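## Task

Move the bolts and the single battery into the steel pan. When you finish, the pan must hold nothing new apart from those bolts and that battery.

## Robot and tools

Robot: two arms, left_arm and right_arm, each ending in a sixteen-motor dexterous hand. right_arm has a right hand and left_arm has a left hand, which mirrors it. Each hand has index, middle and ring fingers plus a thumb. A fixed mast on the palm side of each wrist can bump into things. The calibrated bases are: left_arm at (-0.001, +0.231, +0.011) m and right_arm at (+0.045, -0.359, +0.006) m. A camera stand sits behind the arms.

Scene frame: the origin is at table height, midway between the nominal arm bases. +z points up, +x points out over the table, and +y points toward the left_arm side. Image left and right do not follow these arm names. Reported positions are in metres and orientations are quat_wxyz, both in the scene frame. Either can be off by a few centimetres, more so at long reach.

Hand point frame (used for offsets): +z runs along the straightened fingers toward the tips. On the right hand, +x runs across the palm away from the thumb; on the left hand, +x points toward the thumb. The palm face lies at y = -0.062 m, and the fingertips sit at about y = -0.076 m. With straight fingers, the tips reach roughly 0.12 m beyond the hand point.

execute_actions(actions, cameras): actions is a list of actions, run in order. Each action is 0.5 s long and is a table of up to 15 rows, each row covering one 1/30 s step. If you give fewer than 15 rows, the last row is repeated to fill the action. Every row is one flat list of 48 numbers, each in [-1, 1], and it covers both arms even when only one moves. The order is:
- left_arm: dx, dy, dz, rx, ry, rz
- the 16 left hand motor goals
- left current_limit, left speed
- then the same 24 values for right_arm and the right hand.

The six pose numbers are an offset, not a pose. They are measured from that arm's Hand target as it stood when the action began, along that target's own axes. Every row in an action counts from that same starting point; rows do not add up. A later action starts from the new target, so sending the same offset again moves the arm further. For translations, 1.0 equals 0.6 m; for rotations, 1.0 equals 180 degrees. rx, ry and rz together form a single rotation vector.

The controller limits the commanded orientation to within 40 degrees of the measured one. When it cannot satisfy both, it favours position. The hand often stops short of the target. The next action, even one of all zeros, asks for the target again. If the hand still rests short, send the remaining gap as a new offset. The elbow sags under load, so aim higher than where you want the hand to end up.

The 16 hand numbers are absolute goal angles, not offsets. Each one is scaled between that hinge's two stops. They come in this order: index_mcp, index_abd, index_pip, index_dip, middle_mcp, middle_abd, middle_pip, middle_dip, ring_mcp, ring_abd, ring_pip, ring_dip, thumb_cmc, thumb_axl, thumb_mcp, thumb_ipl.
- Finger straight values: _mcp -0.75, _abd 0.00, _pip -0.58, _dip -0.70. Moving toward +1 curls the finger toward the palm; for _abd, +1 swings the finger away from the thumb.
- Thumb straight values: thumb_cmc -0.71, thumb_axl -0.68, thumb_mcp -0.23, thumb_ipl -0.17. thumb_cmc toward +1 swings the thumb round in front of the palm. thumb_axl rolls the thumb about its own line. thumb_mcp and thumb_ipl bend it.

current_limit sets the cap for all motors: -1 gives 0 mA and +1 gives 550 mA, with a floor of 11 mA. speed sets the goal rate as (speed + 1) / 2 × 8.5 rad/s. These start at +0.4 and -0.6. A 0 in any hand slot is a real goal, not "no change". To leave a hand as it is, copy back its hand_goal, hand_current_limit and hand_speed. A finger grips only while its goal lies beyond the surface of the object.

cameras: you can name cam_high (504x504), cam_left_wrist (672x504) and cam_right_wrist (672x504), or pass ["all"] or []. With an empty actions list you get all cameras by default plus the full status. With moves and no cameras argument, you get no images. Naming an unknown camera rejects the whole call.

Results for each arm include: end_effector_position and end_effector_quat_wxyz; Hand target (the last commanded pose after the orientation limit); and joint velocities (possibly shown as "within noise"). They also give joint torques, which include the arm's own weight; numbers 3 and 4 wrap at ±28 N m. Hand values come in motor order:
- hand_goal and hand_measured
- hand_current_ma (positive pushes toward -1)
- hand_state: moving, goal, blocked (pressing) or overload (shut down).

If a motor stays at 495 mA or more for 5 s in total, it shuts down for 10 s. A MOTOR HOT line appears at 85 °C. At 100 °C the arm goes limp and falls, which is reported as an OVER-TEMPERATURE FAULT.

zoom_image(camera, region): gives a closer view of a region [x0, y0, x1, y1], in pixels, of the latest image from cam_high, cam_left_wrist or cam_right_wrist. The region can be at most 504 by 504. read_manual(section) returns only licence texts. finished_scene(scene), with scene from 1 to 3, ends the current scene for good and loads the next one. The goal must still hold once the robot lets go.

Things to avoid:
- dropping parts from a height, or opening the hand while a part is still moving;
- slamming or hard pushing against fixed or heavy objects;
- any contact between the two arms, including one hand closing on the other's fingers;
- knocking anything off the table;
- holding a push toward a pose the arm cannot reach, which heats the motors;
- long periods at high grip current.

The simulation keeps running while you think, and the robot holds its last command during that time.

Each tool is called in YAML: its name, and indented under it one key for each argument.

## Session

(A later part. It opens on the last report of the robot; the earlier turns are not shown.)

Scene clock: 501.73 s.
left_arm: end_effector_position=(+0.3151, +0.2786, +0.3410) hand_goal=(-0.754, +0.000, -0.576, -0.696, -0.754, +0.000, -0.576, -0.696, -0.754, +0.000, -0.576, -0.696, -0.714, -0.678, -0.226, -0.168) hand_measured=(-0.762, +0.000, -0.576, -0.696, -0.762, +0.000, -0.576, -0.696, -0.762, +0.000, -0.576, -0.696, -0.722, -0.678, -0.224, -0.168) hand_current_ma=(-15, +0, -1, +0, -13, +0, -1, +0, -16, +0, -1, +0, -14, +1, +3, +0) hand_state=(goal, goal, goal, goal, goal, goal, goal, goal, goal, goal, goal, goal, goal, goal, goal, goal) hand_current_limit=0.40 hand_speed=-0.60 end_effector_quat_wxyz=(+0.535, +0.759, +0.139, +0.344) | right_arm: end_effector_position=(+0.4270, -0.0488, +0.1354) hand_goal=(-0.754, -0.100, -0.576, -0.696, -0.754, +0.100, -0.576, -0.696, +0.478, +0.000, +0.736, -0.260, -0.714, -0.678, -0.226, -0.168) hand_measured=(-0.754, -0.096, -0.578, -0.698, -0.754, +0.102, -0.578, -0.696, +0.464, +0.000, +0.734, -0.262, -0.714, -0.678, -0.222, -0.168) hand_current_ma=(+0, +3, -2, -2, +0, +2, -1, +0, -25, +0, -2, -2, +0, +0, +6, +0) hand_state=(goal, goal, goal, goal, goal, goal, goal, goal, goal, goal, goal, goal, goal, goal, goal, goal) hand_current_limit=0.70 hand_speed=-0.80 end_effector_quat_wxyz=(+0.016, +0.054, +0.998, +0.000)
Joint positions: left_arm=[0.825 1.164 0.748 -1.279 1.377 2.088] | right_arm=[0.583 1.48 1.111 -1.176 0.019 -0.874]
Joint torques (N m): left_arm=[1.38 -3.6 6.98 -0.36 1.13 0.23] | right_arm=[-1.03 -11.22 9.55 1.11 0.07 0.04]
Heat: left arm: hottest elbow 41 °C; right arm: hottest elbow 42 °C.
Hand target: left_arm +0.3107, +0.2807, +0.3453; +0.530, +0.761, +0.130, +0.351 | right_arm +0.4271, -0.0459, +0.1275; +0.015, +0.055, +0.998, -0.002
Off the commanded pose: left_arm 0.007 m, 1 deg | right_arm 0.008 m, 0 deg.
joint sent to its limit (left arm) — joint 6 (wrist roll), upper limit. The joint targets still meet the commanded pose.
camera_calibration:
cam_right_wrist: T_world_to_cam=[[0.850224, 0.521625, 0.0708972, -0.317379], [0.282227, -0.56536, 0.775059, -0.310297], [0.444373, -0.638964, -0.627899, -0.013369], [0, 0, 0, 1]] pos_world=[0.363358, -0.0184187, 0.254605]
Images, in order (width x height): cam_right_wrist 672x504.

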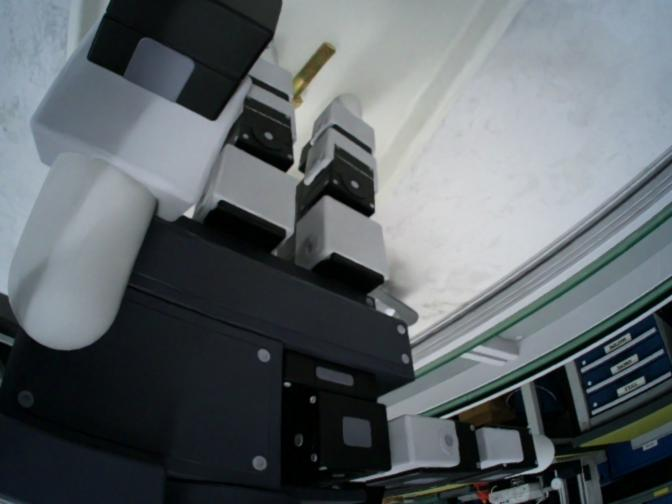

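execute_actions:
  actions:
    - [[0,0,0,0,0,0,-0.754,0,-0.576,-0.696,-0.754,0,-0.576,-0.696,-0.754,0,-0.576,-0.696,-0.714,-0.678,-0.226,-0.168,0.4,-0.6,0,0,0.006,0,0,0,-0.754,-0.1,-0.576,-0.696,-0.754,0.1,-0.576,-0.696,0.479,0,0.737,-0.26,-0.714,-0.678,-0.226,-0.168,0.7,-0.8]]
    - [[0,0,0,0,0,0,-0.754,0,-0.576,-0.696,-0.754,0,-0.576,-0.696,-0.754,0,-0.576,-0.696,-0.714,-0.678,-0.226,-0.168,0.4,-0.6,0,0,-0.019,0,0,0,-0.754,-0.1,-0.576,-0.696,-0.754,0.1,-0.576,-0.696,0.479,0,0.737,-0.26,-0.714,-0.678,-0.226,-0.168,0.7,-0.8]]
  cameras: ["cam_right_wrist"]

zoom_image:
  camera: "cam_right_wrist"
  region: [250, 30, 380, 130]

Scene clock: 513.27 s.
left_arm: end_effector_position=(+0.3151, +0.2786, +0.3410) hand_goal=(-0.754, +0.000, -0.576, -0.696, -0.754, +0.000, -0.576, -0.696, -0.754, +0.000, -0.576, -0.696, -0.714, -0.678, -0.226, -0.168) hand_measured=(-0.762, +0.000, -0.576, -0.696, -0.762, +0.000, -0.576, -0.696, -0.762, +0.000, -0.576, -0.696, -0.722, -0.678, -0.224, -0.168) hand_current_ma=(-15, +0, -1, +0, -13, +0, -1, +0, -16, +0, -1, +0, -14, +1, +3, +0) hand_state=(goal, goal, goal, goal, goal, goal, goal, goal, goal, goal, goal, goal, goal, goal, goal, goal) hand_current_limit=0.40 hand_speed=-0.60 end_effector_quat_wxyz=(+0.535, +0.759, +0.139, +0.344) | right_arm: end_effector_position=(+0.4275, -0.0485, +0.1344) hand_goal=(-0.754, -0.100, -0.576, -0.696, -0.754, +0.100, -0.576, -0.696, +0.478, +0.000, +0.736, -0.260, -0.714, -0.678, -0.226, -0.168) hand_measured=(-0.754, -0.096, -0.578, -0.698, -0.752, +0.098, -0.576, -0.696, +0.464, +0.000, +0.734, -0.262, -0.714, -0.678, -0.222, -0.168) hand_current_ma=(+0, +3, -2, -2, +1, -1, +0, +0, -25, +0, -2, -2, +0, +0, +6, +0) hand_state=(goal, goal, goal, goal, goal, goal, goal, goal, goal, goal, goal, goal, goal, goal, goal, goal) hand_current_limit=0.70 hand_speed=-0.80 end_effector_quat_wxyz=(+0.017, +0.054, +0.998, +0.001)
Joint positions: left_arm=[0.825 1.164 0.748 -1.279 1.377 2.088] | right_arm=[0.583 1.48 1.108 -1.169 0.019 -0.874]
Joint torques (N m): left_arm=[1.26 -3.19 6.94 -0.43 1.1 0.16] | right_arm=[-0.67 -10.99 10.92 -0.01 0.04 0.02]
Heat: left arm: hottest elbow 41 °C; right arm: hottest elbow 42 °C.
Hand target: left_arm +0.3107, +0.2807, +0.3453; +0.530, +0.761, +0.130, +0.351 | right_arm +0.4270, -0.0459, +0.1353; +0.015, +0.055, +0.998, -0.002
Off the commanded pose: left_arm 0.007 m, 1 deg | right_arm 0.003 m, 1 deg.
joint sent to its limit (left arm) — joint 6 (wrist roll), upper limit. The joint targets still meet the commanded pose.
camera_calibration:
cam_right_wrist: T_world_to_cam=[[0.850046, 0.521489, 0.0739657, -0.31824], [0.280258, -0.566723, 0.774778, -0.308685], [0.445956, -0.637868, -0.627892, -0.0146392], [0, 0, 0, 1]] pos_world=[0.363559, -0.0183184, 0.253509]
Images, in order (width x height): cam_right_wrist 672x504.

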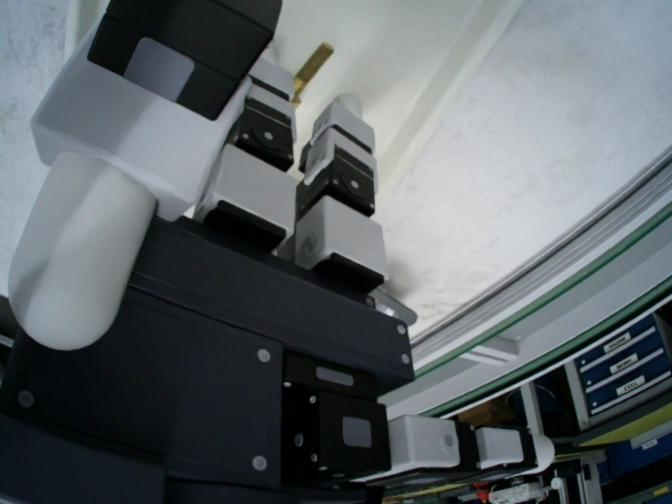

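Scaled by 3.877 from the camera's 672x504 image, which has a finer 960x720 frame.

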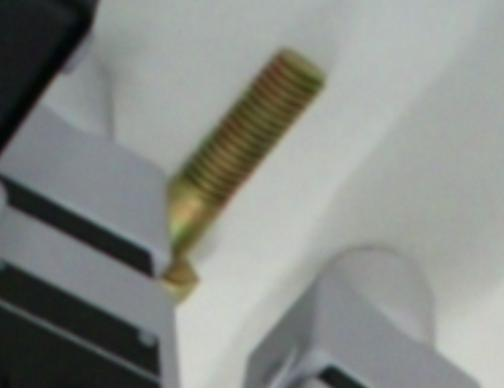

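execute_actions:
  actions:
    - [[0,0,0,0,0,0,-0.754,0,-0.576,-0.696,-0.754,0,-0.576,-0.696,-0.754,0,-0.576,-0.696,-0.714,-0.678,-0.226,-0.168,0.4,-0.6,0,-0.004,-0.018,0,0,0,-0.754,-0.1,-0.576,-0.696,-0.754,0.1,-0.576,-0.696,0.479,0,0.737,-0.26,-0.714,-0.678,-0.226,-0.168,0.7,-0.8]]
  cameras: ["cam_right_wrist"]

zoom_image:
  camera: "cam_right_wrist"
  region: [250, 30, 380, 130]

Scene clock: 518.63 s.
left_arm: end_effector_position=(+0.3151, +0.2786, +0.3410) hand_goal=(-0.754, +0.000, -0.576, -0.696, -0.754, +0.000, -0.576, -0.696, -0.754, +0.000, -0.576, -0.696, -0.714, -0.678, -0.226, -0.168) hand_measured=(-0.762, +0.000, -0.576, -0.696, -0.762, +0.000, -0.576, -0.696, -0.762, +0.000, -0.576, -0.696, -0.722, -0.678, -0.224, -0.168) hand_current_ma=(-15, +0, -1, +0, -13, +0, -1, +0, -16, +0, -1, +0, -14, +1, +3, +0) hand_state=(goal, goal, goal, goal, goal, goal, goal, goal, goal, goal, goal, goal, goal, goal, goal, goal) hand_current_limit=0.40 hand_speed=-0.60 end_effector_quat_wxyz=(+0.535, +0.759, +0.139, +0.344) | right_arm: end_effector_position=(+0.4224, -0.0520, +0.1330) hand_goal=(-0.754, -0.100, -0.576, -0.696, -0.754, +0.100, -0.576, -0.696, +0.478, +0.000, +0.736, -0.260, -0.714, -0.678, -0.226, -0.168) hand_measured=(-0.748, -0.110, -0.574, -0.696, -0.748, +0.096, -0.574, -0.696, +0.464, +0.000, +0.734, -0.262, -0.714, -0.678, -0.222, -0.168) hand_current_ma=(+7, -11, +2, +0, +6, -4, +2, +0, -25, +0, -2, -2, +0, +0, +6, +0) hand_state=(goal, goal, goal, goal, goal, goal, goal, goal, goal, goal, goal, goal, goal, goal, goal, goal) hand_current_limit=0.70 hand_speed=-0.80 end_effector_quat_wxyz=(+0.008, +0.055, +0.998, -0.006)
Joint positions: left_arm=[0.825 1.164 0.748 -1.279 1.377 2.088] | right_arm=[0.583 1.479 1.108 -1.195 0.02 -0.874]
Joint torques (N m): left_arm=[1.85 -3.02 6.93 -0.47 1.11 0.2] | right_arm=[-1.03 -12.57 11.97 -0.27 0.01 0]
Heat: left arm: hottest elbow 41 °C; right arm: hottest elbow 42 °C.
Hand target: left_arm +0.3107, +0.2807, +0.3453; +0.530, +0.761, +0.130, +0.351 | right_arm +0.4264, -0.0482, +0.1461; +0.015, +0.055, +0.998, -0.002
Off the commanded pose: left_arm 0.007 m, 1 deg | right_arm 0.014 m, 1 deg.
joint sent to its limit (left arm) — joint 6 (wrist roll), upper limit. The joint targets still meet the commanded pose.
camera_calibration:
cam_right_wrist: T_world_to_cam=[[0.851476, 0.522006, 0.0499817, -0.3094], [0.295408, -0.556233, 0.776749, -0.314291], [0.433269, -0.646618, -0.627824, -0.0105337], [0, 0, 0, 1]] pos_world=[0.360855, -0.0201214, 0.252976]
Images, in order (width x height): cam_right_wrist 672x504.

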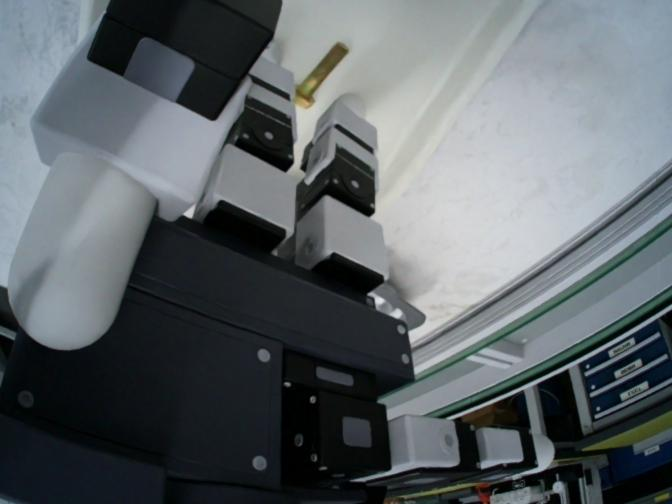

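Scaled by 3.877 from the camera's 672x504 image, which has a finer 960x720 frame.

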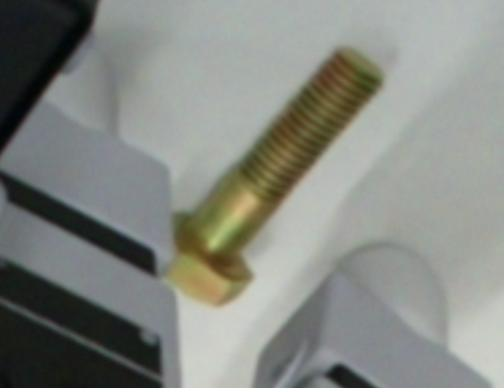

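execute_actions:
  actions:
    - [[0,0,0,0,0,0,-0.754,0,-0.576,-0.696,-0.754,0,-0.576,-0.696,-0.754,0,-0.576,-0.696,-0.714,-0.678,-0.226,-0.168,0.4,-0.6,0,0,0.01,0,0,0,-0.754,-0.1,-0.576,-0.696,-0.754,0.1,-0.576,-0.696,0.479,0,0.737,-0.26,-0.714,-0.678,-0.226,-0.168,0.7,-0.8]]
    - [[0,0,0,0,0,0,-0.754,0,-0.576,-0.696,-0.754,0,-0.576,-0.696,-0.754,0,-0.576,-0.696,-0.714,-0.678,-0.226,-0.168,0.4,-0.6,0,0,0,0,0,0,-0.754,0.2,-0.576,-0.696,-0.754,-0.2,-0.576,-0.696,0.479,0,0.737,-0.26,-0.714,-0.678,-0.226,-0.168,0.7,-0.85]]
  cameras: ["cam_right_wrist"]

zoom_image:
  camera: "cam_right_wrist"
  region: [250, 30, 380, 130]

Scene clock: 527.50 s.
left_arm: end_effector_position=(+0.3151, +0.2786, +0.3410) hand_goal=(-0.754, +0.000, -0.576, -0.696, -0.754, +0.000, -0.576, -0.696, -0.754, +0.000, -0.576, -0.696, -0.714, -0.678, -0.226, -0.168) hand_measured=(-0.762, +0.000, -0.576, -0.696, -0.762, +0.000, -0.576, -0.696, -0.762, +0.000, -0.576, -0.696, -0.722, -0.678, -0.224, -0.168) hand_current_ma=(-15, +0, -1, +0, -13, +0, -1, +0, -16, +0, -1, +0, -14, +1, +3, +0) hand_state=(goal, goal, goal, goal, goal, goal, goal, goal, goal, goal, goal, goal, goal, goal, goal, goal) hand_current_limit=0.40 hand_speed=-0.60 end_effector_quat_wxyz=(+0.535, +0.759, +0.139, +0.344) | right_arm: end_effector_position=(+0.4227, -0.0525, +0.1328) hand_goal=(-0.754, +0.200, -0.576, -0.696, -0.754, -0.200, -0.576, -0.696, +0.478, +0.000, +0.736, -0.260, -0.714, -0.678, -0.226, -0.168) hand_measured=(-0.750, +0.076, -0.574, -0.696, -0.748, -0.104, -0.574, -0.696, +0.464, +0.000, +0.734, -0.262, -0.714, -0.678, -0.222, -0.168) hand_current_ma=(+4, -358, +1, +0, +6, +252, +2, +0, -25, +0, -2, -2, +0, +0, +6, +0) hand_state=(goal, blocked, goal, goal, goal, blocked, goal, goal, goal, goal, goal, goal, goal, goal, goal, goal) hand_current_limit=0.70 hand_speed=-0.85 end_effector_quat_wxyz=(+0.009, +0.055, +0.998, -0.008)
Joint positions: left_arm=[0.825 1.164 0.748 -1.279 1.377 2.088] | right_arm=[0.583 1.479 1.108 -1.195 0.024 -0.874]
Joint torques (N m): left_arm=[1.67 -3.66 6.9 -0.46 1.11 0.18] | right_arm=[-1.32 -12.22 11.07 0.36 -0.11 -0.03]
Heat: left arm: hottest elbow 41 °C; right arm: hottest elbow 42 °C.
Hand target: left_arm +0.3107, +0.2807, +0.3453; +0.530, +0.761, +0.130, +0.351 | right_arm +0.4266, -0.0482, +0.1401; +0.015, +0.055, +0.998, -0.002
Off the commanded pose: left_arm 0.007 m, 1 deg | right_arm 0.009 m, 1 deg.
joint sent to its limit (left arm) — joint 6 (wrist roll), upper limit. The joint targets still meet the commanded pose.
camera_calibration:
cam_right_wrist: T_world_to_cam=[[0.851331, 0.52223, 0.0501177, -0.309338], [0.293821, -0.553754, 0.779119, -0.314093], [0.434632, -0.648563, -0.624869, -0.0122387], [0, 0, 0, 1]] pos_world=[0.360956, -0.0203221, 0.252571]
Images, in order (width x height): cam_right_wrist 672x504.

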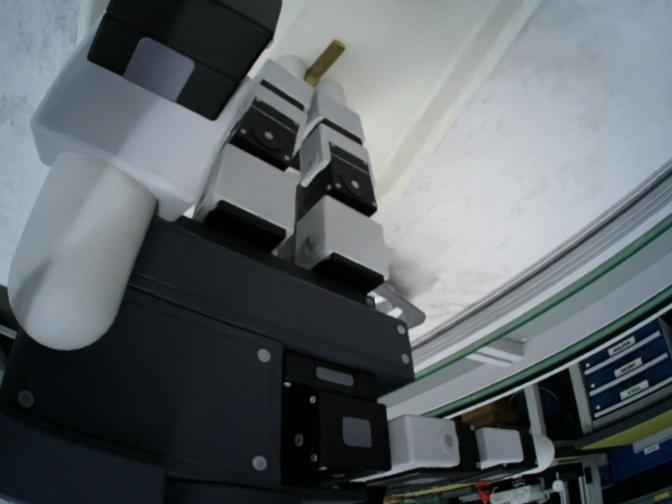

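Scaled by 3.877 from the camera's 672x504 image, which has a finer 960x720 frame.

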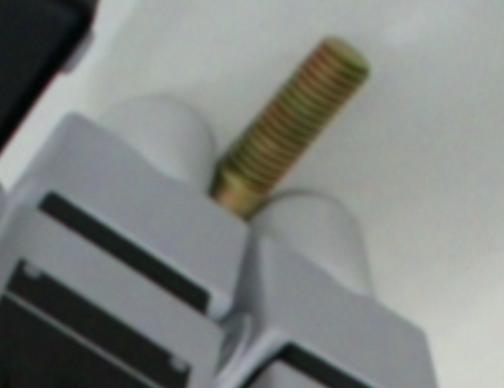

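execute_actions:
  actions:
    - [[0,0,0,0,0,0,-0.754,0,-0.576,-0.696,-0.754,0,-0.576,-0.696,-0.754,0,-0.576,-0.696,-0.714,-0.678,-0.226,-0.168,0.4,-0.6,-0.0102,0.0086,-0.0308,-0.007,-0.0082,0,-0.754,0.2,-0.576,-0.696,-0.754,-0.2,-0.576,-0.696,0.479,0,0.737,-0.26,-0.714,-0.678,-0.226,-0.168,0.7,-0.85]]
    - [[0,0,0,0,0,0,-0.754,0,-0.576,-0.696,-0.754,0,-0.576,-0.696,-0.754,0,-0.576,-0.696,-0.714,-0.678,-0.226,-0.168,0.4,-0.6,0,0,-0.04,0,0,0,-0.754,0.2,-0.576,-0.696,-0.754,-0.2,-0.576,-0.696,0.479,0,0.737,-0.26,-0.714,-0.678,-0.226,-0.168,0.7,-0.85]]
  cameras: ["cam_right_wrist"]

zoom_image:
  camera: "cam_right_wrist"
  region: [250, 30, 380, 130]

Scene clock: 539.20 s.
left_arm: end_effector_position=(+0.3151, +0.2786, +0.3410) hand_goal=(-0.754, +0.000, -0.576, -0.696, -0.754, +0.000, -0.576, -0.696, -0.754, +0.000, -0.576, -0.696, -0.714, -0.678, -0.226, -0.168) hand_measured=(-0.762, +0.000, -0.576, -0.696, -0.762, +0.000, -0.576, -0.696, -0.762, +0.000, -0.576, -0.696, -0.722, -0.678, -0.224, -0.168) hand_current_ma=(-15, +0, -1, +0, -13, +0, -1, +0, -16, +0, -1, +0, -14, +1, +3, +0) hand_state=(goal, goal, goal, goal, goal, goal, goal, goal, goal, goal, goal, goal, goal, goal, goal, goal) hand_current_limit=0.40 hand_speed=-0.60 end_effector_quat_wxyz=(+0.535, +0.759, +0.139, +0.344) | right_arm: end_effector_position=(+0.4193, -0.0548, +0.1579) hand_goal=(-0.754, +0.200, -0.576, -0.696, -0.754, -0.200, -0.576, -0.696, +0.478, +0.000, +0.736, -0.260, -0.714, -0.678, -0.226, -0.168) hand_measured=(-0.750, +0.076, -0.574, -0.696, -0.748, -0.104, -0.574, -0.696, +0.464, +0.000, +0.734, -0.262, -0.714, -0.678, -0.222, -0.168) hand_current_ma=(+4, -355, +1, +0, +6, +252, +2, +0, -25, +0, -2, -2, +0, +0, +6, +0) hand_state=(goal, blocked, goal, goal, goal, blocked, goal, goal, goal, goal, goal, goal, goal, goal, goal, goal) hand_current_limit=0.70 hand_speed=-0.85 end_effector_quat_wxyz=(+0.011, +0.055, +0.998, -0.007)
Joint positions: left_arm=[0.825 1.164 0.748 -1.279 1.377 2.088] | right_arm=[0.583 1.444 1.14 -1.257 0.024 -0.874]
Joint torques (N m): left_arm=[1.73 -3.78 6.91 -0.54 1.15 0.17] | right_arm=[-0.62 -11.93 14.48 -0.09 -0.15 -0.03]
Heat: left arm: hottest elbow 41 °C; right arm: hottest elbow 42 °C.
Hand target: left_arm +0.3107, +0.2807, +0.3453; +0.530, +0.761, +0.130, +0.351 | right_arm +0.4312, -0.0440, +0.1826; +0.028, +0.055, +0.998, +0.008
Off the commanded pose: left_arm 0.007 m, 1 deg | right_arm 0.030 m, 3 deg.
joint sent to its limit (left arm) — joint 6 (wrist roll), upper limit. The joint targets still meet the commanded pose.
camera_calibration:
cam_right_wrist: T_world_to_cam=[[0.851177, 0.522102, 0.0539223, -0.307003], [0.291334, -0.5554, 0.778881, -0.332981], [0.436604, -0.647256, -0.62485, 0.00267179], [0, 0, 0, 1]] pos_world=[0.357156, -0.0229216, 0.277577]
Images, in order (width x height): cam_right_wrist 672x504.

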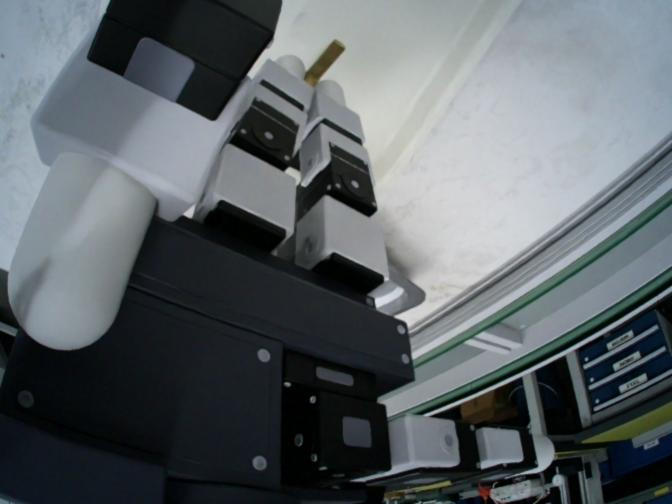

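Scaled by 3.877 from the camera's 672x504 image, which has a finer 960x720 frame.

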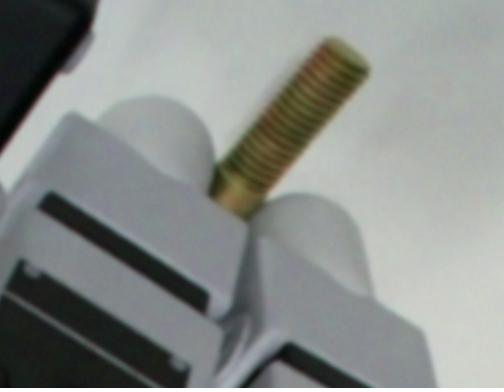

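execute_actions:
  actions:
    - [[0,0,0,0,0,0,-0.754,0,-0.576,-0.696,-0.754,0,-0.576,-0.696,-0.754,0,-0.576,-0.696,-0.714,-0.678,-0.226,-0.168,0.4,-0.6,0,0,-0.1,0.007,0.0082,0,-0.754,0.2,-0.576,-0.696,-0.754,-0.2,-0.576,-0.696,0.479,0,0.737,-0.26,-0.714,-0.678,-0.226,-0.168,0.7,-0.85]]
    - [[0,0,0,0,0,0,-0.754,0,-0.576,-0.696,-0.754,0,-0.576,-0.696,-0.754,0,-0.576,-0.696,-0.714,-0.678,-0.226,-0.168,0.4,-0.6,0,0,-0.08,0,0,0,-0.754,0.2,-0.576,-0.696,-0.754,-0.2,-0.576,-0.696,0.479,0,0.737,-0.26,-0.714,-0.678,-0.226,-0.168,0.7,-0.85]]
  cameras: ["cam_high","cam_right_wrist"]

zoom_image:
  camera: "cam_high"
  region: [205, 310, 335, 450]

Scene clock: 545.80 s.
left_arm: end_effector_position=(+0.3151, +0.2786, +0.3410) hand_goal=(-0.754, +0.000, -0.576, -0.696, -0.754, +0.000, -0.576, -0.696, -0.754, +0.000, -0.576, -0.696, -0.714, -0.678, -0.226, -0.168) hand_measured=(-0.762, +0.000, -0.576, -0.696, -0.762, +0.000, -0.576, -0.696, -0.762, +0.000, -0.576, -0.696, -0.722, -0.678, -0.224, -0.168) hand_current_ma=(-15, +0, -1, +0, -13, +0, -1, +0, -16, +0, -1, +0, -14, +1, +3, +0) hand_state=(goal, goal, goal, goal, goal, goal, goal, goal, goal, goal, goal, goal, goal, goal, goal, goal) hand_current_limit=0.40 hand_speed=-0.60 end_effector_quat_wxyz=(+0.535, +0.759, +0.139, +0.344) | right_arm: end_effector_position=(+0.4192, -0.0539, +0.2683) hand_goal=(-0.754, +0.200, -0.576, -0.696, -0.754, -0.200, -0.576, -0.696, +0.478, +0.000, +0.736, -0.260, -0.714, -0.678, -0.226, -0.168) hand_measured=(-0.750, +0.076, -0.574, -0.696, -0.750, -0.104, -0.574, -0.696, +0.464, +0.000, +0.734, -0.262, -0.714, -0.678, -0.222, -0.168) hand_current_ma=(+3, -354, +1, +0, +5, +252, +2, +0, -25, +0, -2, -2, +0, +0, +6, +0) hand_state=(goal, blocked, goal, goal, goal, blocked, goal, goal, goal, goal, goal, goal, goal, goal, goal, goal) hand_current_limit=0.70 hand_speed=-0.85 end_effector_quat_wxyz=(+0.000, +0.055, +0.998, -0.015)
Joint positions: left_arm=[0.825 1.164 0.748 -1.279 1.377 2.088] | right_arm=[0.585 1.417 1.41 -1.581 0.023 -0.871]
Joint torques (N m): left_arm=[1.61 -3.31 6.97 -0.39 1.13 0.2] | right_arm=[-0.62 -11.52 15.41 0.01 -0.17 0.04]
Heat: left arm: hottest elbow 41 °C; right arm: hottest elbow 43 °C.
Hand target: left_arm +0.3107, +0.2807, +0.3453; +0.530, +0.761, +0.130, +0.351 | right_arm +0.4264, -0.0443, +0.2905; +0.015, +0.055, +0.998, -0.002
Off the commanded pose: left_arm 0.007 m, 1 deg | right_arm 0.025 m, 2 deg.
joint sent to its limit (left arm) — joint 6 (wrist roll), upper limit. The joint targets still meet the commanded pose.
camera_calibration:
cam_right_wrist: T_world_to_cam=[[0.852506, 0.522004, 0.027305, -0.30675], [0.308306, -0.544316, 0.780172, -0.425285], [0.422116, -0.656683, -0.624969, 0.0778746], [0, 0, 0, 1]] pos_world=[0.359752, -0.0202255, 0.388841]
Images, in order (width x height): cam_high 504x504, cam_right_wrist 672x504.

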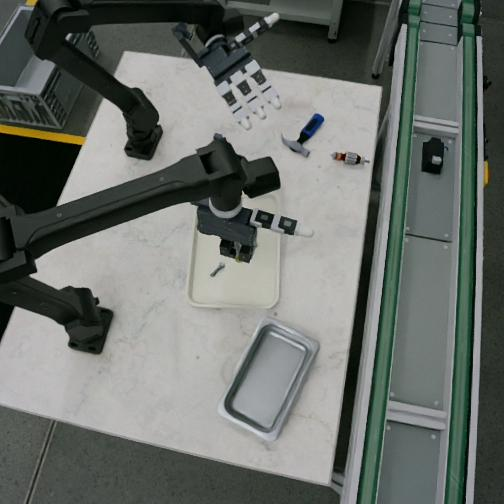

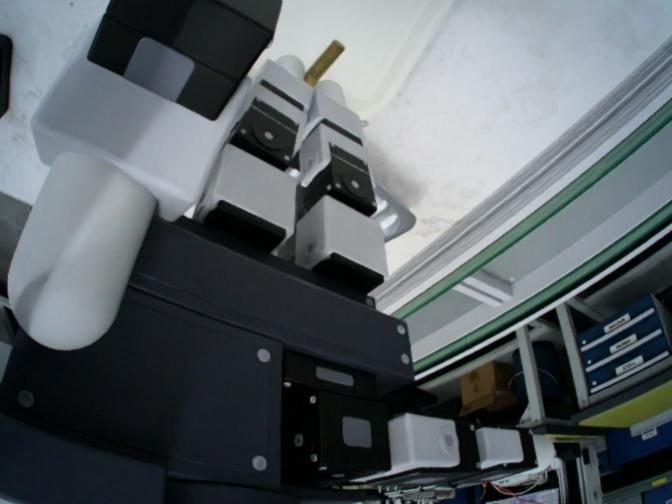

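Scaled by 3.600 from the camera's 504x504 image, which has a finer 720x720 frame.

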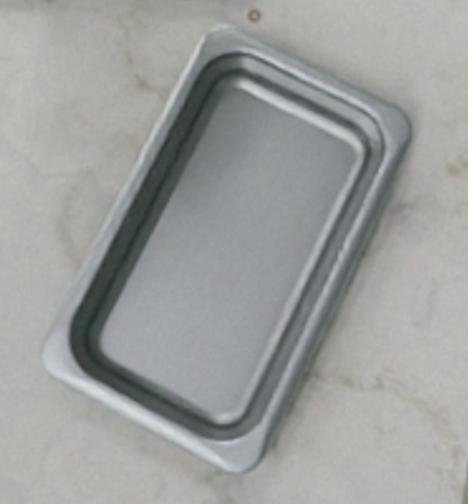

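execute_actions:
  actions:
    - [[0,0,0,0,0,0,-0.754,0,-0.576,-0.696,-0.754,0,-0.576,-0.696,-0.754,0,-0.576,-0.696,-0.714,-0.678,-0.226,-0.168,0.4,-0.6,-0.091,-0.1153,0,0,0,0.1342,-0.754,0.2,-0.576,-0.696,-0.754,-0.2,-0.576,-0.696,0.479,0,0.737,-0.26,-0.714,-0.678,-0.226,-0.168,0.7,-0.85]]
    - [[0,0,0,0,0,0,-0.754,0,-0.576,-0.696,-0.754,0,-0.576,-0.696,-0.754,0,-0.576,-0.696,-0.714,-0.678,-0.226,-0.168,0.4,-0.6,-0.1302,-0.0679,0,0,0,0.1342,-0.754,0.2,-0.576,-0.696,-0.754,-0.2,-0.576,-0.696,0.479,0,0.737,-0.26,-0.714,-0.678,-0.226,-0.168,0.7,-0.85]]
    - [[0,0,0,0,0,0,-0.754,0,-0.576,-0.696,-0.754,0,-0.576,-0.696,-0.754,0,-0.576,-0.696,-0.714,-0.678,-0.226,-0.168,0.4,-0.6,-0.1466,-0.0087,0,0,0,0.1342,-0.754,0.2,-0.576,-0.696,-0.754,-0.2,-0.576,-0.696,0.479,0,0.737,-0.26,-0.714,-0.678,-0.226,-0.168,0.7,-0.85]]
    - [[0,0,0,0,0,0,-0.754,0,-0.576,-0.696,-0.754,0,-0.576,-0.696,-0.754,0,-0.576,-0.696,-0.714,-0.678,-0.226,-0.168,0.4,-0.6,-0.1374,0.052,0.08,0,0,0.1342,-0.754,0.2,-0.576,-0.696,-0.754,-0.2,-0.576,-0.696,0.479,0,0.737,-0.26,-0.714,-0.678,-0.226,-0.168,0.7,-0.85]]
  cameras: ["cam_high","cam_right_wrist"]

zoom_image:
  camera: "cam_high"
  region: [180, 180, 300, 320]

Scene clock: 580.10 s.
left_arm: end_effector_position=(+0.3151, +0.2786, +0.3410) hand_goal=(-0.754, +0.000, -0.576, -0.696, -0.754, +0.000, -0.576, -0.696, -0.754, +0.000, -0.576, -0.696, -0.714, -0.678, -0.226, -0.168) hand_measured=(-0.762, +0.000, -0.576, -0.696, -0.762, +0.000, -0.576, -0.696, -0.762, +0.000, -0.576, -0.696, -0.722, -0.678, -0.224, -0.168) hand_current_ma=(-15, +0, -1, +0, -13, +0, -1, +0, -16, +0, -1, +0, -14, +1, +3, +0) hand_state=(goal, goal, goal, goal, goal, goal, goal, goal, goal, goal, goal, goal, goal, goal, goal, goal) hand_current_limit=0.40 hand_speed=-0.60 end_effector_quat_wxyz=(+0.535, +0.759, +0.139, +0.344) | right_arm: end_effector_position=(+0.5966, -0.3487, +0.2258) hand_goal=(-0.754, +0.200, -0.576, -0.696, -0.754, -0.200, -0.576, -0.696, +0.478, +0.000, +0.736, -0.260, -0.714, -0.678, -0.226, -0.168) hand_measured=(-0.752, +0.076, -0.574, -0.696, -0.752, -0.104, -0.574, -0.696, +0.464, +0.000, +0.734, -0.262, -0.714, -0.678, -0.222, -0.168) hand_current_ma=(+1, -351, +1, +0, +2, +252, +2, +0, -25, +0, -2, -2, +0, +0, +6, +0) hand_state=(goal, blocked, goal, goal, goal, blocked, goal, goal, goal, goal, goal, goal, goal, goal, goal, goal) hand_current_limit=0.70 hand_speed=-0.85 end_effector_quat_wxyz=(-0.006, +0.781, +0.624, -0.013)
Joint positions: left_arm=[0.825 1.164 0.748 -1.279 1.377 2.088] | right_arm=[0.106 1.606 1.509 -1.502 0.004 0.334]
Joint torques (N m): left_arm=[1.49 -3.25 6.84 -0.44 1.14 0.22] | right_arm=[-1.14 -14.27 15.01 0.68 0.27 0.03]
Heat: left arm: hottest elbow 41 °C; right arm: hottest elbow 46 °C.
Hand target: left_arm +0.3107, +0.2807, +0.3453; +0.530, +0.761, +0.130, +0.351 | right_arm +0.6143, -0.3438, +0.2498; +0.012, +0.782, +0.623, +0.009
Off the commanded pose: left_arm 0.007 m, 1 deg | right_arm 0.030 m, 3 deg.
joint sent to its limit (left arm) — joint 6 (wrist roll), upper limit. The joint targets still meet the commanded pose.
camera_calibration:
cam_right_wrist: T_world_to_cam=[[0.422521, -0.905522, 0.0388074, -0.546808], [-0.576085, -0.235256, 0.782803, 0.027541], [-0.699716, -0.353107, -0.621058, 0.557096], [0, 0, 0, 1]] pos_world=[0.636712, -0.291953, 0.34565]
Images, in order (width x height): cam_high 504x504, cam_right_wrist 672x504.

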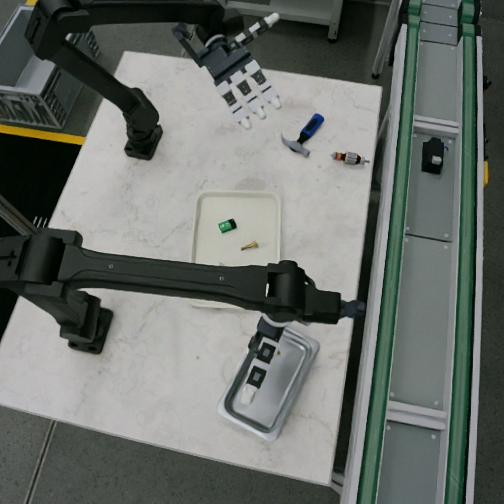

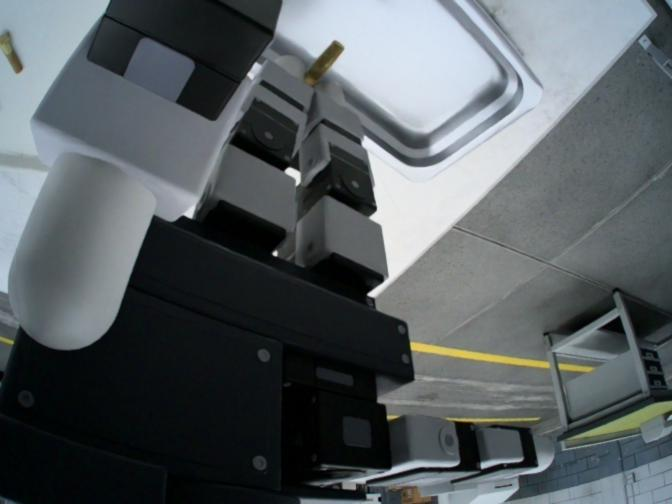

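Scaled by 3.600 from the camera's 504x504 image, which has a finer 720x720 frame.

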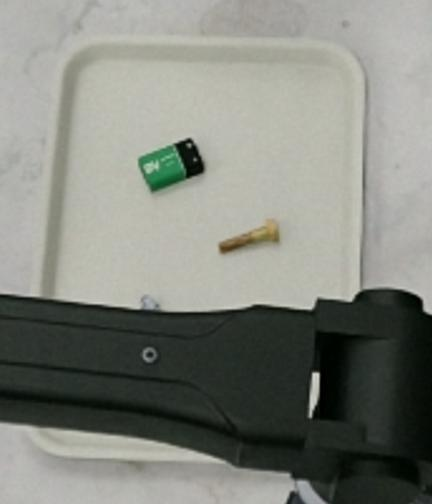

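execute_actions:
  actions:
    - [[0,0,0,0,0,0,-0.754,0,-0.576,-0.696,-0.754,0,-0.576,-0.696,-0.754,0,-0.576,-0.696,-0.714,-0.678,-0.226,-0.168,0.4,-0.6,0,0,0.1,0,0,0,-0.754,0.2,-0.576,-0.696,-0.754,-0.2,-0.576,-0.696,0.479,0,0.737,-0.26,-0.714,-0.678,-0.226,-0.168,0.7,-0.85]]
  cameras: ["cam_right_wrist"]

Scene clock: 587.43 s.
left_arm: end_effector_position=(+0.3151, +0.2786, +0.3410) hand_goal=(-0.754, +0.000, -0.576, -0.696, -0.754, +0.000, -0.576, -0.696, -0.754, +0.000, -0.576, -0.696, -0.714, -0.678, -0.226, -0.168) hand_measured=(-0.762, +0.000, -0.576, -0.696, -0.762, +0.000, -0.576, -0.696, -0.762, +0.000, -0.576, -0.696, -0.722, -0.678, -0.224, -0.168) hand_current_ma=(-15, +0, -1, +0, -13, +0, -1, +0, -16, +0, -1, +0, -14, +1, +3, +0) hand_state=(goal, goal, goal, goal, goal, goal, goal, goal, goal, goal, goal, goal, goal, goal, goal, goal) hand_current_limit=0.40 hand_speed=-0.60 end_effector_quat_wxyz=(+0.535, +0.759, +0.139, +0.344) | right_arm: end_effector_position=(+0.6126, -0.3473, +0.1931) hand_goal=(-0.754, +0.200, -0.576, -0.696, -0.754, -0.200, -0.576, -0.696, +0.478, +0.000, +0.736, -0.260, -0.714, -0.678, -0.226, -0.168) hand_measured=(-0.754, +0.076, -0.574, -0.696, -0.752, -0.104, -0.574, -0.696, +0.464, +0.000, +0.734, -0.262, -0.714, -0.678, -0.222, -0.168) hand_current_ma=(+0, -351, +1, +0, +1, +252, +2, +0, -25, +0, -2, -2, +0, +0, +6, +0) hand_state=(goal, blocked, goal, goal, goal, blocked, goal, goal, goal, goal, goal, goal, goal, goal, goal, goal) hand_current_limit=0.70 hand_speed=-0.85 end_effector_quat_wxyz=(+0.009, +0.782, +0.623, +0.008)
Joint positions: left_arm=[0.825 1.164 0.748 -1.279 1.377 2.088] | right_arm=[0.106 1.628 1.439 -1.359 0.006 0.336]
Joint torques (N m): left_arm=[1.44 -3.84 6.86 -0.32 1.12 0.19] | right_arm=[-1.14 -14.45 10.4 0.92 0.31 0.03]
Heat: left arm: hottest elbow 41 °C; right arm: hottest elbow 47 °C.
Hand target: left_arm +0.3107, +0.2807, +0.3453; +0.530, +0.761, +0.130, +0.351 | right_arm +0.6161, -0.3442, +0.1899; +0.012, +0.782, +0.623, +0.009
Off the commanded pose: left_arm 0.007 m, 1 deg | right_arm 0.006 m, 0 deg.
joint sent to its limit (left arm) — joint 6 (wrist roll), upper limit. The joint targets still meet the commanded pose.
camera_calibration:
cam_right_wrist: T_world_to_cam=[[0.418295, -0.906542, 0.0566641, -0.55228], [-0.616241, -0.237408, 0.750922, 0.0927098], [-0.66729, -0.349026, -0.657955, 0.537209], [0, 0, 0, 1]] pos_world=[0.646622, -0.291155, 0.315136]
Images, in order (width x height): cam_right_wrist 672x504.

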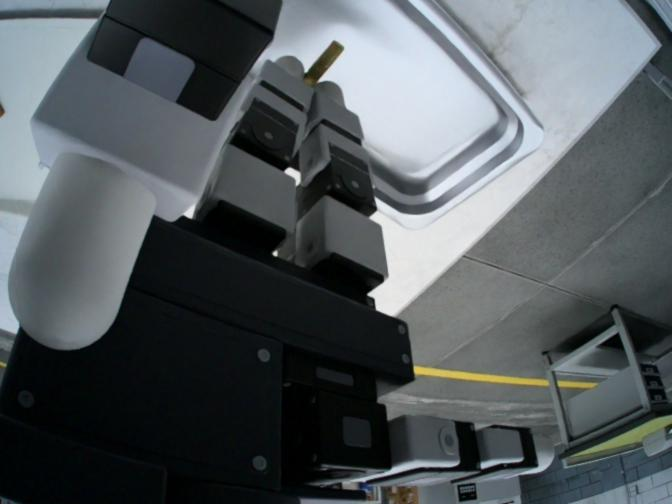

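execute_actions:
  actions:
    - [[0,0,0,0,0,0,-0.754,0,-0.576,-0.696,-0.754,0,-0.576,-0.696,-0.754,0,-0.576,-0.696,-0.714,-0.678,-0.226,-0.168,0.4,-0.6,0,0,0.0665,0,0,0,-0.754,0.2,-0.576,-0.696,-0.754,-0.2,-0.576,-0.696,0.479,0,0.737,-0.26,-0.714,-0.678,-0.226,-0.168,0.7,-0.85]]
    - [[0,0,0,0,0,0,-0.754,0,-0.576,-0.696,-0.754,0,-0.576,-0.696,-0.754,0,-0.576,-0.696,-0.714,-0.678,-0.226,-0.168,0.4,-0.6,0,0,0.03,0,0,0,-0.754,0.2,-0.576,-0.696,-0.754,-0.2,-0.576,-0.696,0.479,0,0.737,-0.26,-0.714,-0.678,-0.226,-0.168,0.7,-0.85]]
  cameras: ["cam_right_wrist"]

Scene clock: 598.60 s.
left_arm: end_effector_position=(+0.3151, +0.2786, +0.3410) hand_goal=(-0.754, +0.000, -0.576, -0.696, -0.754, +0.000, -0.576, -0.696, -0.754, +0.000, -0.576, -0.696, -0.714, -0.678, -0.226, -0.168) hand_measured=(-0.762, +0.000, -0.576, -0.696, -0.762, +0.000, -0.576, -0.696, -0.762, +0.000, -0.576, -0.696, -0.722, -0.678, -0.224, -0.168) hand_current_ma=(-15, +0, -1, +0, -13, +0, -1, +0, -16, +0, -1, +0, -14, +1, +3, +0) hand_state=(goal, goal, goal, goal, goal, goal, goal, goal, goal, goal, goal, goal, goal, goal, goal, goal) hand_current_limit=0.40 hand_speed=-0.60 end_effector_quat_wxyz=(+0.535, +0.759, +0.139, +0.344) | right_arm: end_effector_position=(+0.6157, -0.3470, +0.1396) hand_goal=(-0.754, +0.200, -0.576, -0.696, -0.754, -0.200, -0.576, -0.696, +0.478, +0.000, +0.736, -0.260, -0.714, -0.678, -0.226, -0.168) hand_measured=(-0.754, +0.076, -0.574, -0.696, -0.752, -0.104, -0.574, -0.696, +0.464, +0.000, +0.734, -0.262, -0.714, -0.678, -0.222, -0.168) hand_current_ma=(+0, -351, +1, +0, +1, +252, +2, +0, -25, +0, -2, -2, +0, +0, +6, +0) hand_state=(goal, blocked, goal, goal, goal, blocked, goal, goal, goal, goal, goal, goal, goal, goal, goal, goal) hand_current_limit=0.70 hand_speed=-0.85 end_effector_quat_wxyz=(+0.011, +0.782, +0.623, +0.012)
Joint positions: left_arm=[0.825 1.164 0.748 -1.279 1.377 2.088] | right_arm=[0.106 1.667 1.341 -1.214 0.006 0.336]
Joint torques (N m): left_arm=[1.2 -3.02 6.98 -0.43 1.15 0.18] | right_arm=[-1.44 -13.16 9.84 0.98 0.31 -0.01]
Heat: left arm: hottest elbow 41 °C; right arm: hottest elbow 45 °C.
Hand target: left_arm +0.3107, +0.2807, +0.3453; +0.530, +0.761, +0.130, +0.351 | right_arm +0.6177, -0.3446, +0.1321; +0.012, +0.782, +0.623, +0.009
Off the commanded pose: left_arm 0.007 m, 1 deg | right_arm 0.008 m, 0 deg.
joint sent to its limit (left arm) — joint 6 (wrist roll), upper limit. The joint targets still meet the commanded pose.
camera_calibration:
cam_right_wrist: T_world_to_cam=[[0.41779, -0.906604, 0.0593292, -0.550353], [-0.622453, -0.238054, 0.745576, 0.139233], [-0.661819, -0.348424, -0.663775, 0.501837], [0, 0, 0, 1]] pos_world=[0.648723, -0.290955, 0.26195]
Images, in order (width x height): cam_right_wrist 672x504.

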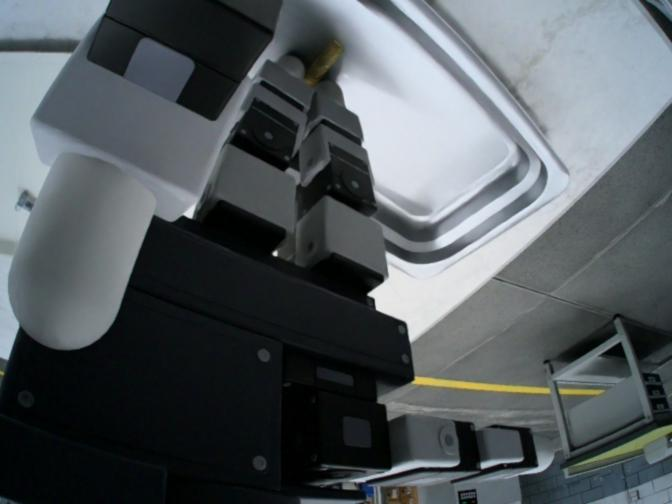

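execute_actions:
  actions:
    - [[0,0,0,0,0,0,-0.754,0,-0.576,-0.696,-0.754,0,-0.576,-0.696,-0.754,0,-0.576,-0.696,-0.714,-0.678,-0.226,-0.168,0.4,-0.6,0,0,0.018,0,0,0,-0.754,0.2,-0.576,-0.696,-0.754,-0.2,-0.576,-0.696,0.479,0,0.737,-0.26,-0.714,-0.678,-0.226,-0.168,0.7,-0.85]]
  cameras: ["cam_right_wrist"]

zoom_image:
  camera: "cam_right_wrist"
  region: [250, 10, 380, 110]

Scene clock: 603.67 s.
left_arm: end_effector_position=(+0.3151, +0.2786, +0.3410) hand_goal=(-0.754, +0.000, -0.576, -0.696, -0.754, +0.000, -0.576, -0.696, -0.754, +0.000, -0.576, -0.696, -0.714, -0.678, -0.226, -0.168) hand_measured=(-0.762, +0.000, -0.576, -0.696, -0.762, +0.000, -0.576, -0.696, -0.762, +0.000, -0.576, -0.696, -0.722, -0.678, -0.224, -0.168) hand_current_ma=(-15, +0, -1, +0, -13, +0, -1, +0, -16, +0, -1, +0, -14, +1, +3, +0) hand_state=(goal, goal, goal, goal, goal, goal, goal, goal, goal, goal, goal, goal, goal, goal, goal, goal) hand_current_limit=0.40 hand_speed=-0.60 end_effector_quat_wxyz=(+0.535, +0.759, +0.139, +0.344) | right_arm: end_effector_position=(+0.6176, -0.3470, +0.1363) hand_goal=(-0.754, +0.200, -0.576, -0.696, -0.754, -0.200, -0.576, -0.696, +0.478, +0.000, +0.736, -0.260, -0.714, -0.678, -0.226, -0.168) hand_measured=(-0.756, +0.078, -0.576, -0.696, -0.754, -0.104, -0.576, -0.696, +0.464, +0.000, +0.734, -0.262, -0.714, -0.678, -0.222, -0.168) hand_current_ma=(-1, -350, +0, +0, +0, +252, +0, +0, -25, +0, -2, -2, +0, +0, +6, +0) hand_state=(goal, blocked, goal, goal, goal, blocked, goal, goal, goal, goal, goal, goal, goal, goal, goal, goal) hand_current_limit=0.70 hand_speed=-0.85 end_effector_quat_wxyz=(+0.014, +0.782, +0.623, +0.016)
Joint positions: left_arm=[0.825 1.164 0.748 -1.279 1.377 2.088] | right_arm=[0.106 1.669 1.332 -1.192 0.007 0.336]
Joint torques (N m): left_arm=[1.73 -3.31 6.93 -0.46 1.14 0.17] | right_arm=[-1.38 -13.22 8.91 1.33 0.23 0]
Heat: left arm: hottest elbow 41 °C; right arm: hottest elbow 45 °C.
Hand target: left_arm +0.3107, +0.2807, +0.3453; +0.530, +0.761, +0.130, +0.351 | right_arm +0.6180, -0.3446, +0.1211; +0.011, +0.782, +0.623, +0.009
Off the commanded pose: left_arm 0.007 m, 1 deg | right_arm 0.015 m, 1 deg.
joint sent to its limit (left arm) — joint 6 (wrist roll), upper limit. The joint targets still meet the commanded pose.
camera_calibration:
cam_right_wrist: T_world_to_cam=[[0.417129, -0.906593, 0.0639706, -0.551197], [-0.63019, -0.2378, 0.739129, 0.148598], [-0.654877, -0.348626, -0.670519, 0.497436], [0, 0, 0, 1]] pos_world=[0.649325, -0.290955, 0.258968]
Images, in order (width x height): cam_right_wrist 672x504.

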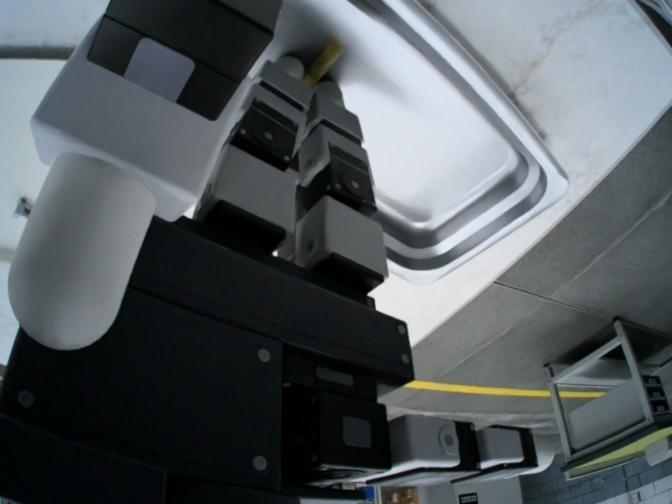

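Scaled by 3.877 from the camera's 672x504 image, which has a finer 960x720 frame.

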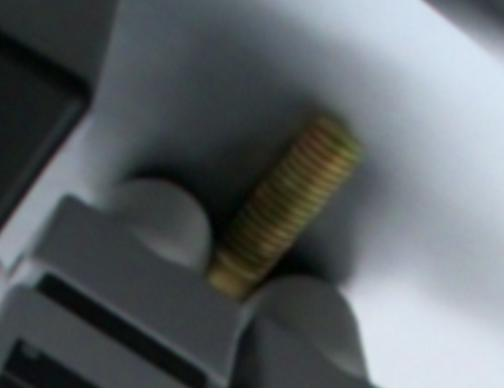

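execute_actions:
  actions:
    - [[0,0,0,0,0,0,-0.754,0,-0.576,-0.696,-0.754,0,-0.576,-0.696,-0.754,0,-0.576,-0.696,-0.714,-0.678,-0.226,-0.168,0.4,-0.6,0,0,-0.01,0,0,0,-0.754,-0.05,-0.576,-0.696,-0.754,0.05,-0.576,-0.696,0.479,0,0.737,-0.26,-0.714,-0.678,-0.226,-0.168,0.7,-0.9]]
    - [[0,0,0,0,0,0,-0.754,0,-0.576,-0.696,-0.754,0,-0.576,-0.696,-0.754,0,-0.576,-0.696,-0.714,-0.678,-0.226,-0.168,0.4,-0.6,0,0,-0.06,0,0,0,-0.754,-0.05,-0.576,-0.696,-0.754,0.05,-0.576,-0.696,0.479,0,0.737,-0.26,-0.714,-0.678,-0.226,-0.168,0.7,-0.85]]
    - [[0,0,0,0,0,0,-0.754,0,-0.576,-0.696,-0.754,0,-0.576,-0.696,-0.754,0,-0.576,-0.696,-0.714,-0.678,-0.226,-0.168,0.4,-0.6,0,0,-0.1,0,0,0,-0.754,-0.05,-0.576,-0.696,-0.754,0.05,-0.576,-0.696,0.479,0,0.737,-0.26,-0.714,-0.678,-0.226,-0.168,0.7,-0.85]]
  cameras: ["cam_right_wrist"]

Scene clock: 616.57 s.
left_arm: end_effector_position=(+0.3151, +0.2786, +0.3410) hand_goal=(-0.754, +0.000, -0.576, -0.696, -0.754, +0.000, -0.576, -0.696, -0.754, +0.000, -0.576, -0.696, -0.714, -0.678, -0.226, -0.168) hand_measured=(-0.762, +0.000, -0.576, -0.696, -0.762, +0.000, -0.576, -0.696, -0.762, +0.000, -0.576, -0.696, -0.722, -0.678, -0.224, -0.168) hand_current_ma=(-15, +0, -1, +0, -13, +0, -1, +0, -16, +0, -1, +0, -14, +1, +3, +0) hand_state=(goal, goal, goal, goal, goal, goal, goal, goal, goal, goal, goal, goal, goal, goal, goal, goal) hand_current_limit=0.40 hand_speed=-0.60 end_effector_quat_wxyz=(+0.535, +0.759, +0.139, +0.344) | right_arm: end_effector_position=(+0.6040, -0.3494, +0.2117) hand_goal=(-0.754, -0.050, -0.576, -0.696, -0.754, +0.050, -0.576, -0.696, +0.478, +0.000, +0.736, -0.260, -0.714, -0.678, -0.226, -0.168) hand_measured=(-0.754, -0.046, -0.576, -0.696, -0.750, +0.046, -0.572, -0.694, +0.464, +0.000, +0.734, -0.262, -0.714, -0.678, -0.222, -0.168) hand_current_ma=(+0, +3, +0, +0, +6, -2, +3, +2, -25, +0, -2, -2, +0, +0, +6, +0) hand_state=(goal, goal, goal, goal, goal, goal, goal, goal, goal, goal, goal, goal, goal, goal, goal, goal) hand_current_limit=0.70 hand_speed=-0.85 end_effector_quat_wxyz=(+0.008, +0.782, +0.623, +0.001)
Joint positions: left_arm=[0.825 1.164 0.748 -1.279 1.377 2.088] | right_arm=[0.106 1.606 1.462 -1.417 0.012 0.336]
Joint torques (N m): left_arm=[1.44 -3.31 6.89 -0.53 1.12 0.19] | right_arm=[-0.56 -13.33 14.17 -0.09 0.07 0.04]
Heat: left arm: hottest elbow 41 °C; right arm: hottest elbow 44 °C.
Hand target: left_arm +0.3107, +0.2807, +0.3453; +0.530, +0.761, +0.130, +0.351 | right_arm +0.6151, -0.3440, +0.2232; +0.012, +0.782, +0.623, +0.009
Off the commanded pose: left_arm 0.007 m, 1 deg | right_arm 0.017 m, 1 deg.
joint sent to its limit (left arm) — joint 6 (wrist roll), upper limit. The joint targets still meet the commanded pose.
camera_calibration:
cam_right_wrist: T_world_to_cam=[[0.418915, -0.906119, 0.0588137, -0.552256], [-0.607289, -0.231429, 0.760027, 0.067723], [-0.675063, -0.354104, -0.647225, 0.543569], [0, 0, 0, 1]] pos_world=[0.63942, -0.292257, 0.332821]
Images, in order (width x height): cam_right_wrist 672x504.

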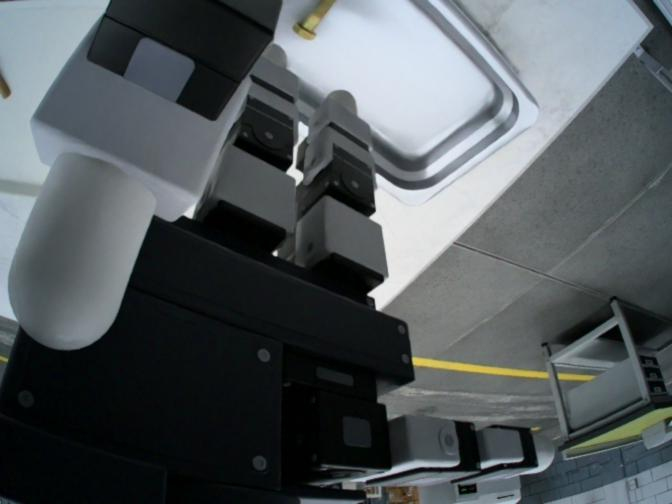

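execute_actions:
  actions:
    - [[0,0,0,0,0,0,-0.754,0,-0.576,-0.696,-0.754,0,-0.576,-0.696,-0.754,0,-0.576,-0.696,-0.714,-0.678,-0.226,-0.168,0.4,-0.6,0,0,-0.06,0,0,0,-0.754,-0.15,-0.576,-0.696,-0.754,0.15,-0.576,-0.696,0.479,0,0.737,-0.26,-0.714,-0.678,-0.226,-0.168,0.7,-0.85]]
    - [[0,0,0,0,0,0,-0.754,0,-0.576,-0.696,-0.754,0,-0.576,-0.696,-0.754,0,-0.576,-0.696,-0.714,-0.678,-0.226,-0.168,0.4,-0.6,0.1208,-0.1645,0,0,0,-0.135,-0.754,-0.15,-0.576,-0.696,-0.754,0.15,-0.576,-0.696,0.479,0,0.737,-0.26,-0.714,-0.678,-0.226,-0.168,0.7,-0.85]]
    - [[0,0,0,0,0,0,-0.754,0,-0.576,-0.696,-0.754,0,-0.576,-0.696,-0.754,0,-0.576,-0.696,-0.714,-0.678,-0.226,-0.168,0.4,-0.6,0.1778,-0.1002,0,0,0,-0.135,-0.754,-0.15,-0.576,-0.696,-0.754,0.15,-0.576,-0.696,0.479,0,0.737,-0.26,-0.714,-0.678,-0.226,-0.168,0.7,-0.85]]
    - [[0,0,0,0,0,0,-0.754,0,-0.576,-0.696,-0.754,0,-0.576,-0.696,-0.754,0,-0.576,-0.696,-0.714,-0.678,-0.226,-0.168,0.4,-0.6,0.2033,-0.0181,0.1,0,0,-0.135,-0.754,-0.15,-0.576,-0.696,-0.754,0.15,-0.576,-0.696,0.479,0,0.737,-0.26,-0.714,-0.678,-0.226,-0.168,0.7,-0.85]]
    - [[0,0,0,0,0,0,-0.754,0,-0.576,-0.696,-0.754,0,-0.576,-0.696,-0.754,0,-0.576,-0.696,-0.714,-0.678,-0.226,-0.168,0.4,-0.6,0,0,0.0633,0,0,0,-0.754,-0.15,-0.576,-0.696,-0.754,0.15,-0.576,-0.696,0.479,0,0.737,-0.26,-0.714,-0.678,-0.226,-0.168,0.7,-0.85]]
  cameras: ["cam_right_wrist"]

zoom_image:
  camera: "cam_right_wrist"
  region: [230, 0, 400, 130]

Scene clock: 644.17 s.
left_arm: end_effector_position=(+0.3151, +0.2786, +0.3410) hand_goal=(-0.754, +0.000, -0.576, -0.696, -0.754, +0.000, -0.576, -0.696, -0.754, +0.000, -0.576, -0.696, -0.714, -0.678, -0.226, -0.168) hand_measured=(-0.762, +0.000, -0.576, -0.696, -0.762, +0.000, -0.576, -0.696, -0.762, +0.000, -0.576, -0.696, -0.722, -0.678, -0.224, -0.168) hand_current_ma=(-15, +0, -1, +0, -13, +0, -1, +0, -16, +0, -1, +0, -14, +1, +3, +0) hand_state=(goal, goal, goal, goal, goal, goal, goal, goal, goal, goal, goal, goal, goal, goal, goal, goal) hand_current_limit=0.40 hand_speed=-0.60 end_effector_quat_wxyz=(+0.535, +0.759, +0.139, +0.344) | right_arm: end_effector_position=(+0.3724, -0.0659, +0.1545) hand_goal=(-0.754, -0.150, -0.576, -0.696, -0.754, +0.150, -0.576, -0.696, +0.478, +0.000, +0.736, -0.260, -0.714, -0.678, -0.226, -0.168) hand_measured=(-0.752, -0.148, -0.576, -0.696, -0.752, +0.148, -0.574, -0.694, +0.464, +0.000, +0.734, -0.262, -0.714, -0.678, -0.222, -0.168) hand_current_ma=(+2, +1, +0, +0, +2, -2, +2, +2, -23, +0, -2, -2, +0, +0, +6, +0) hand_state=(goal, goal, goal, goal, goal, goal, goal, goal, goal, goal, goal, goal, goal, goal, goal, goal) hand_current_limit=0.70 hand_speed=-0.85 end_effector_quat_wxyz=(+0.012, +0.260, +0.966, -0.001)
Joint positions: left_arm=[0.825 1.164 0.748 -1.279 1.377 2.088] | right_arm=[0.725 1.298 0.984 -1.245 0.021 -0.316]
Joint torques (N m): left_arm=[1.44 -3.78 6.93 -0.46 1.12 0.17] | right_arm=[-2.08 -7.88 9.89 0.94 0.17 -0.14]
Heat: left arm: hottest elbow 41 °C; right arm: hottest elbow 44 °C.
Hand target: left_arm +0.3107, +0.2807, +0.3453; +0.530, +0.761, +0.130, +0.351 | right_arm +0.3771, -0.0661, +0.1524; +0.015, +0.259, +0.966, +0.000
Off the commanded pose: left_arm 0.007 m, 1 deg | right_arm 0.005 m, 0 deg.
joint sent to its limit (left arm) — joint 6 (wrist roll), upper limit. The joint targets still meet the commanded pose.
camera_calibration:
cam_right_wrist: T_world_to_cam=[[0.988933, 0.133093, 0.0655516, -0.339853], [0.0345415, -0.63625, 0.770709, -0.231161], [0.144283, -0.759916, -0.633806, 0.11671], [0, 0, 0, 1]] pos_world=[0.327238, -0.0131545, 0.274407]
Images, in order (width x height): cam_right_wrist 672x504.

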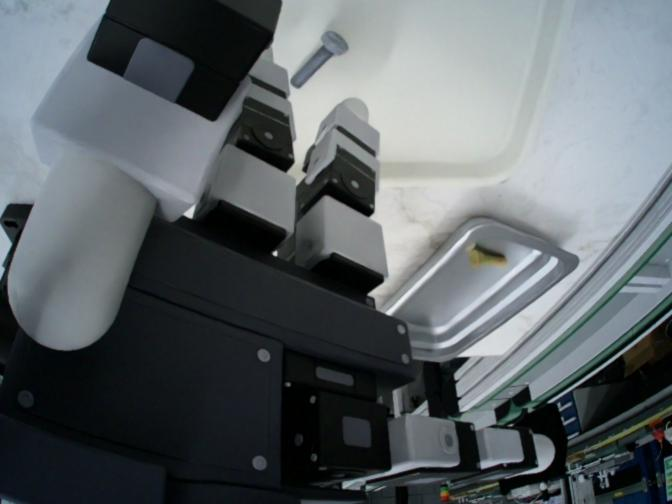

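Scaled by 2.965 from the camera's 672x504 image, which has a finer 960x720 frame.

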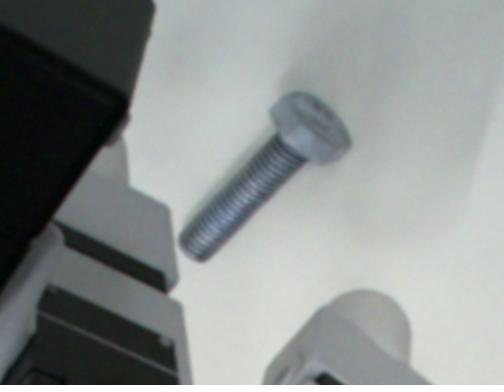

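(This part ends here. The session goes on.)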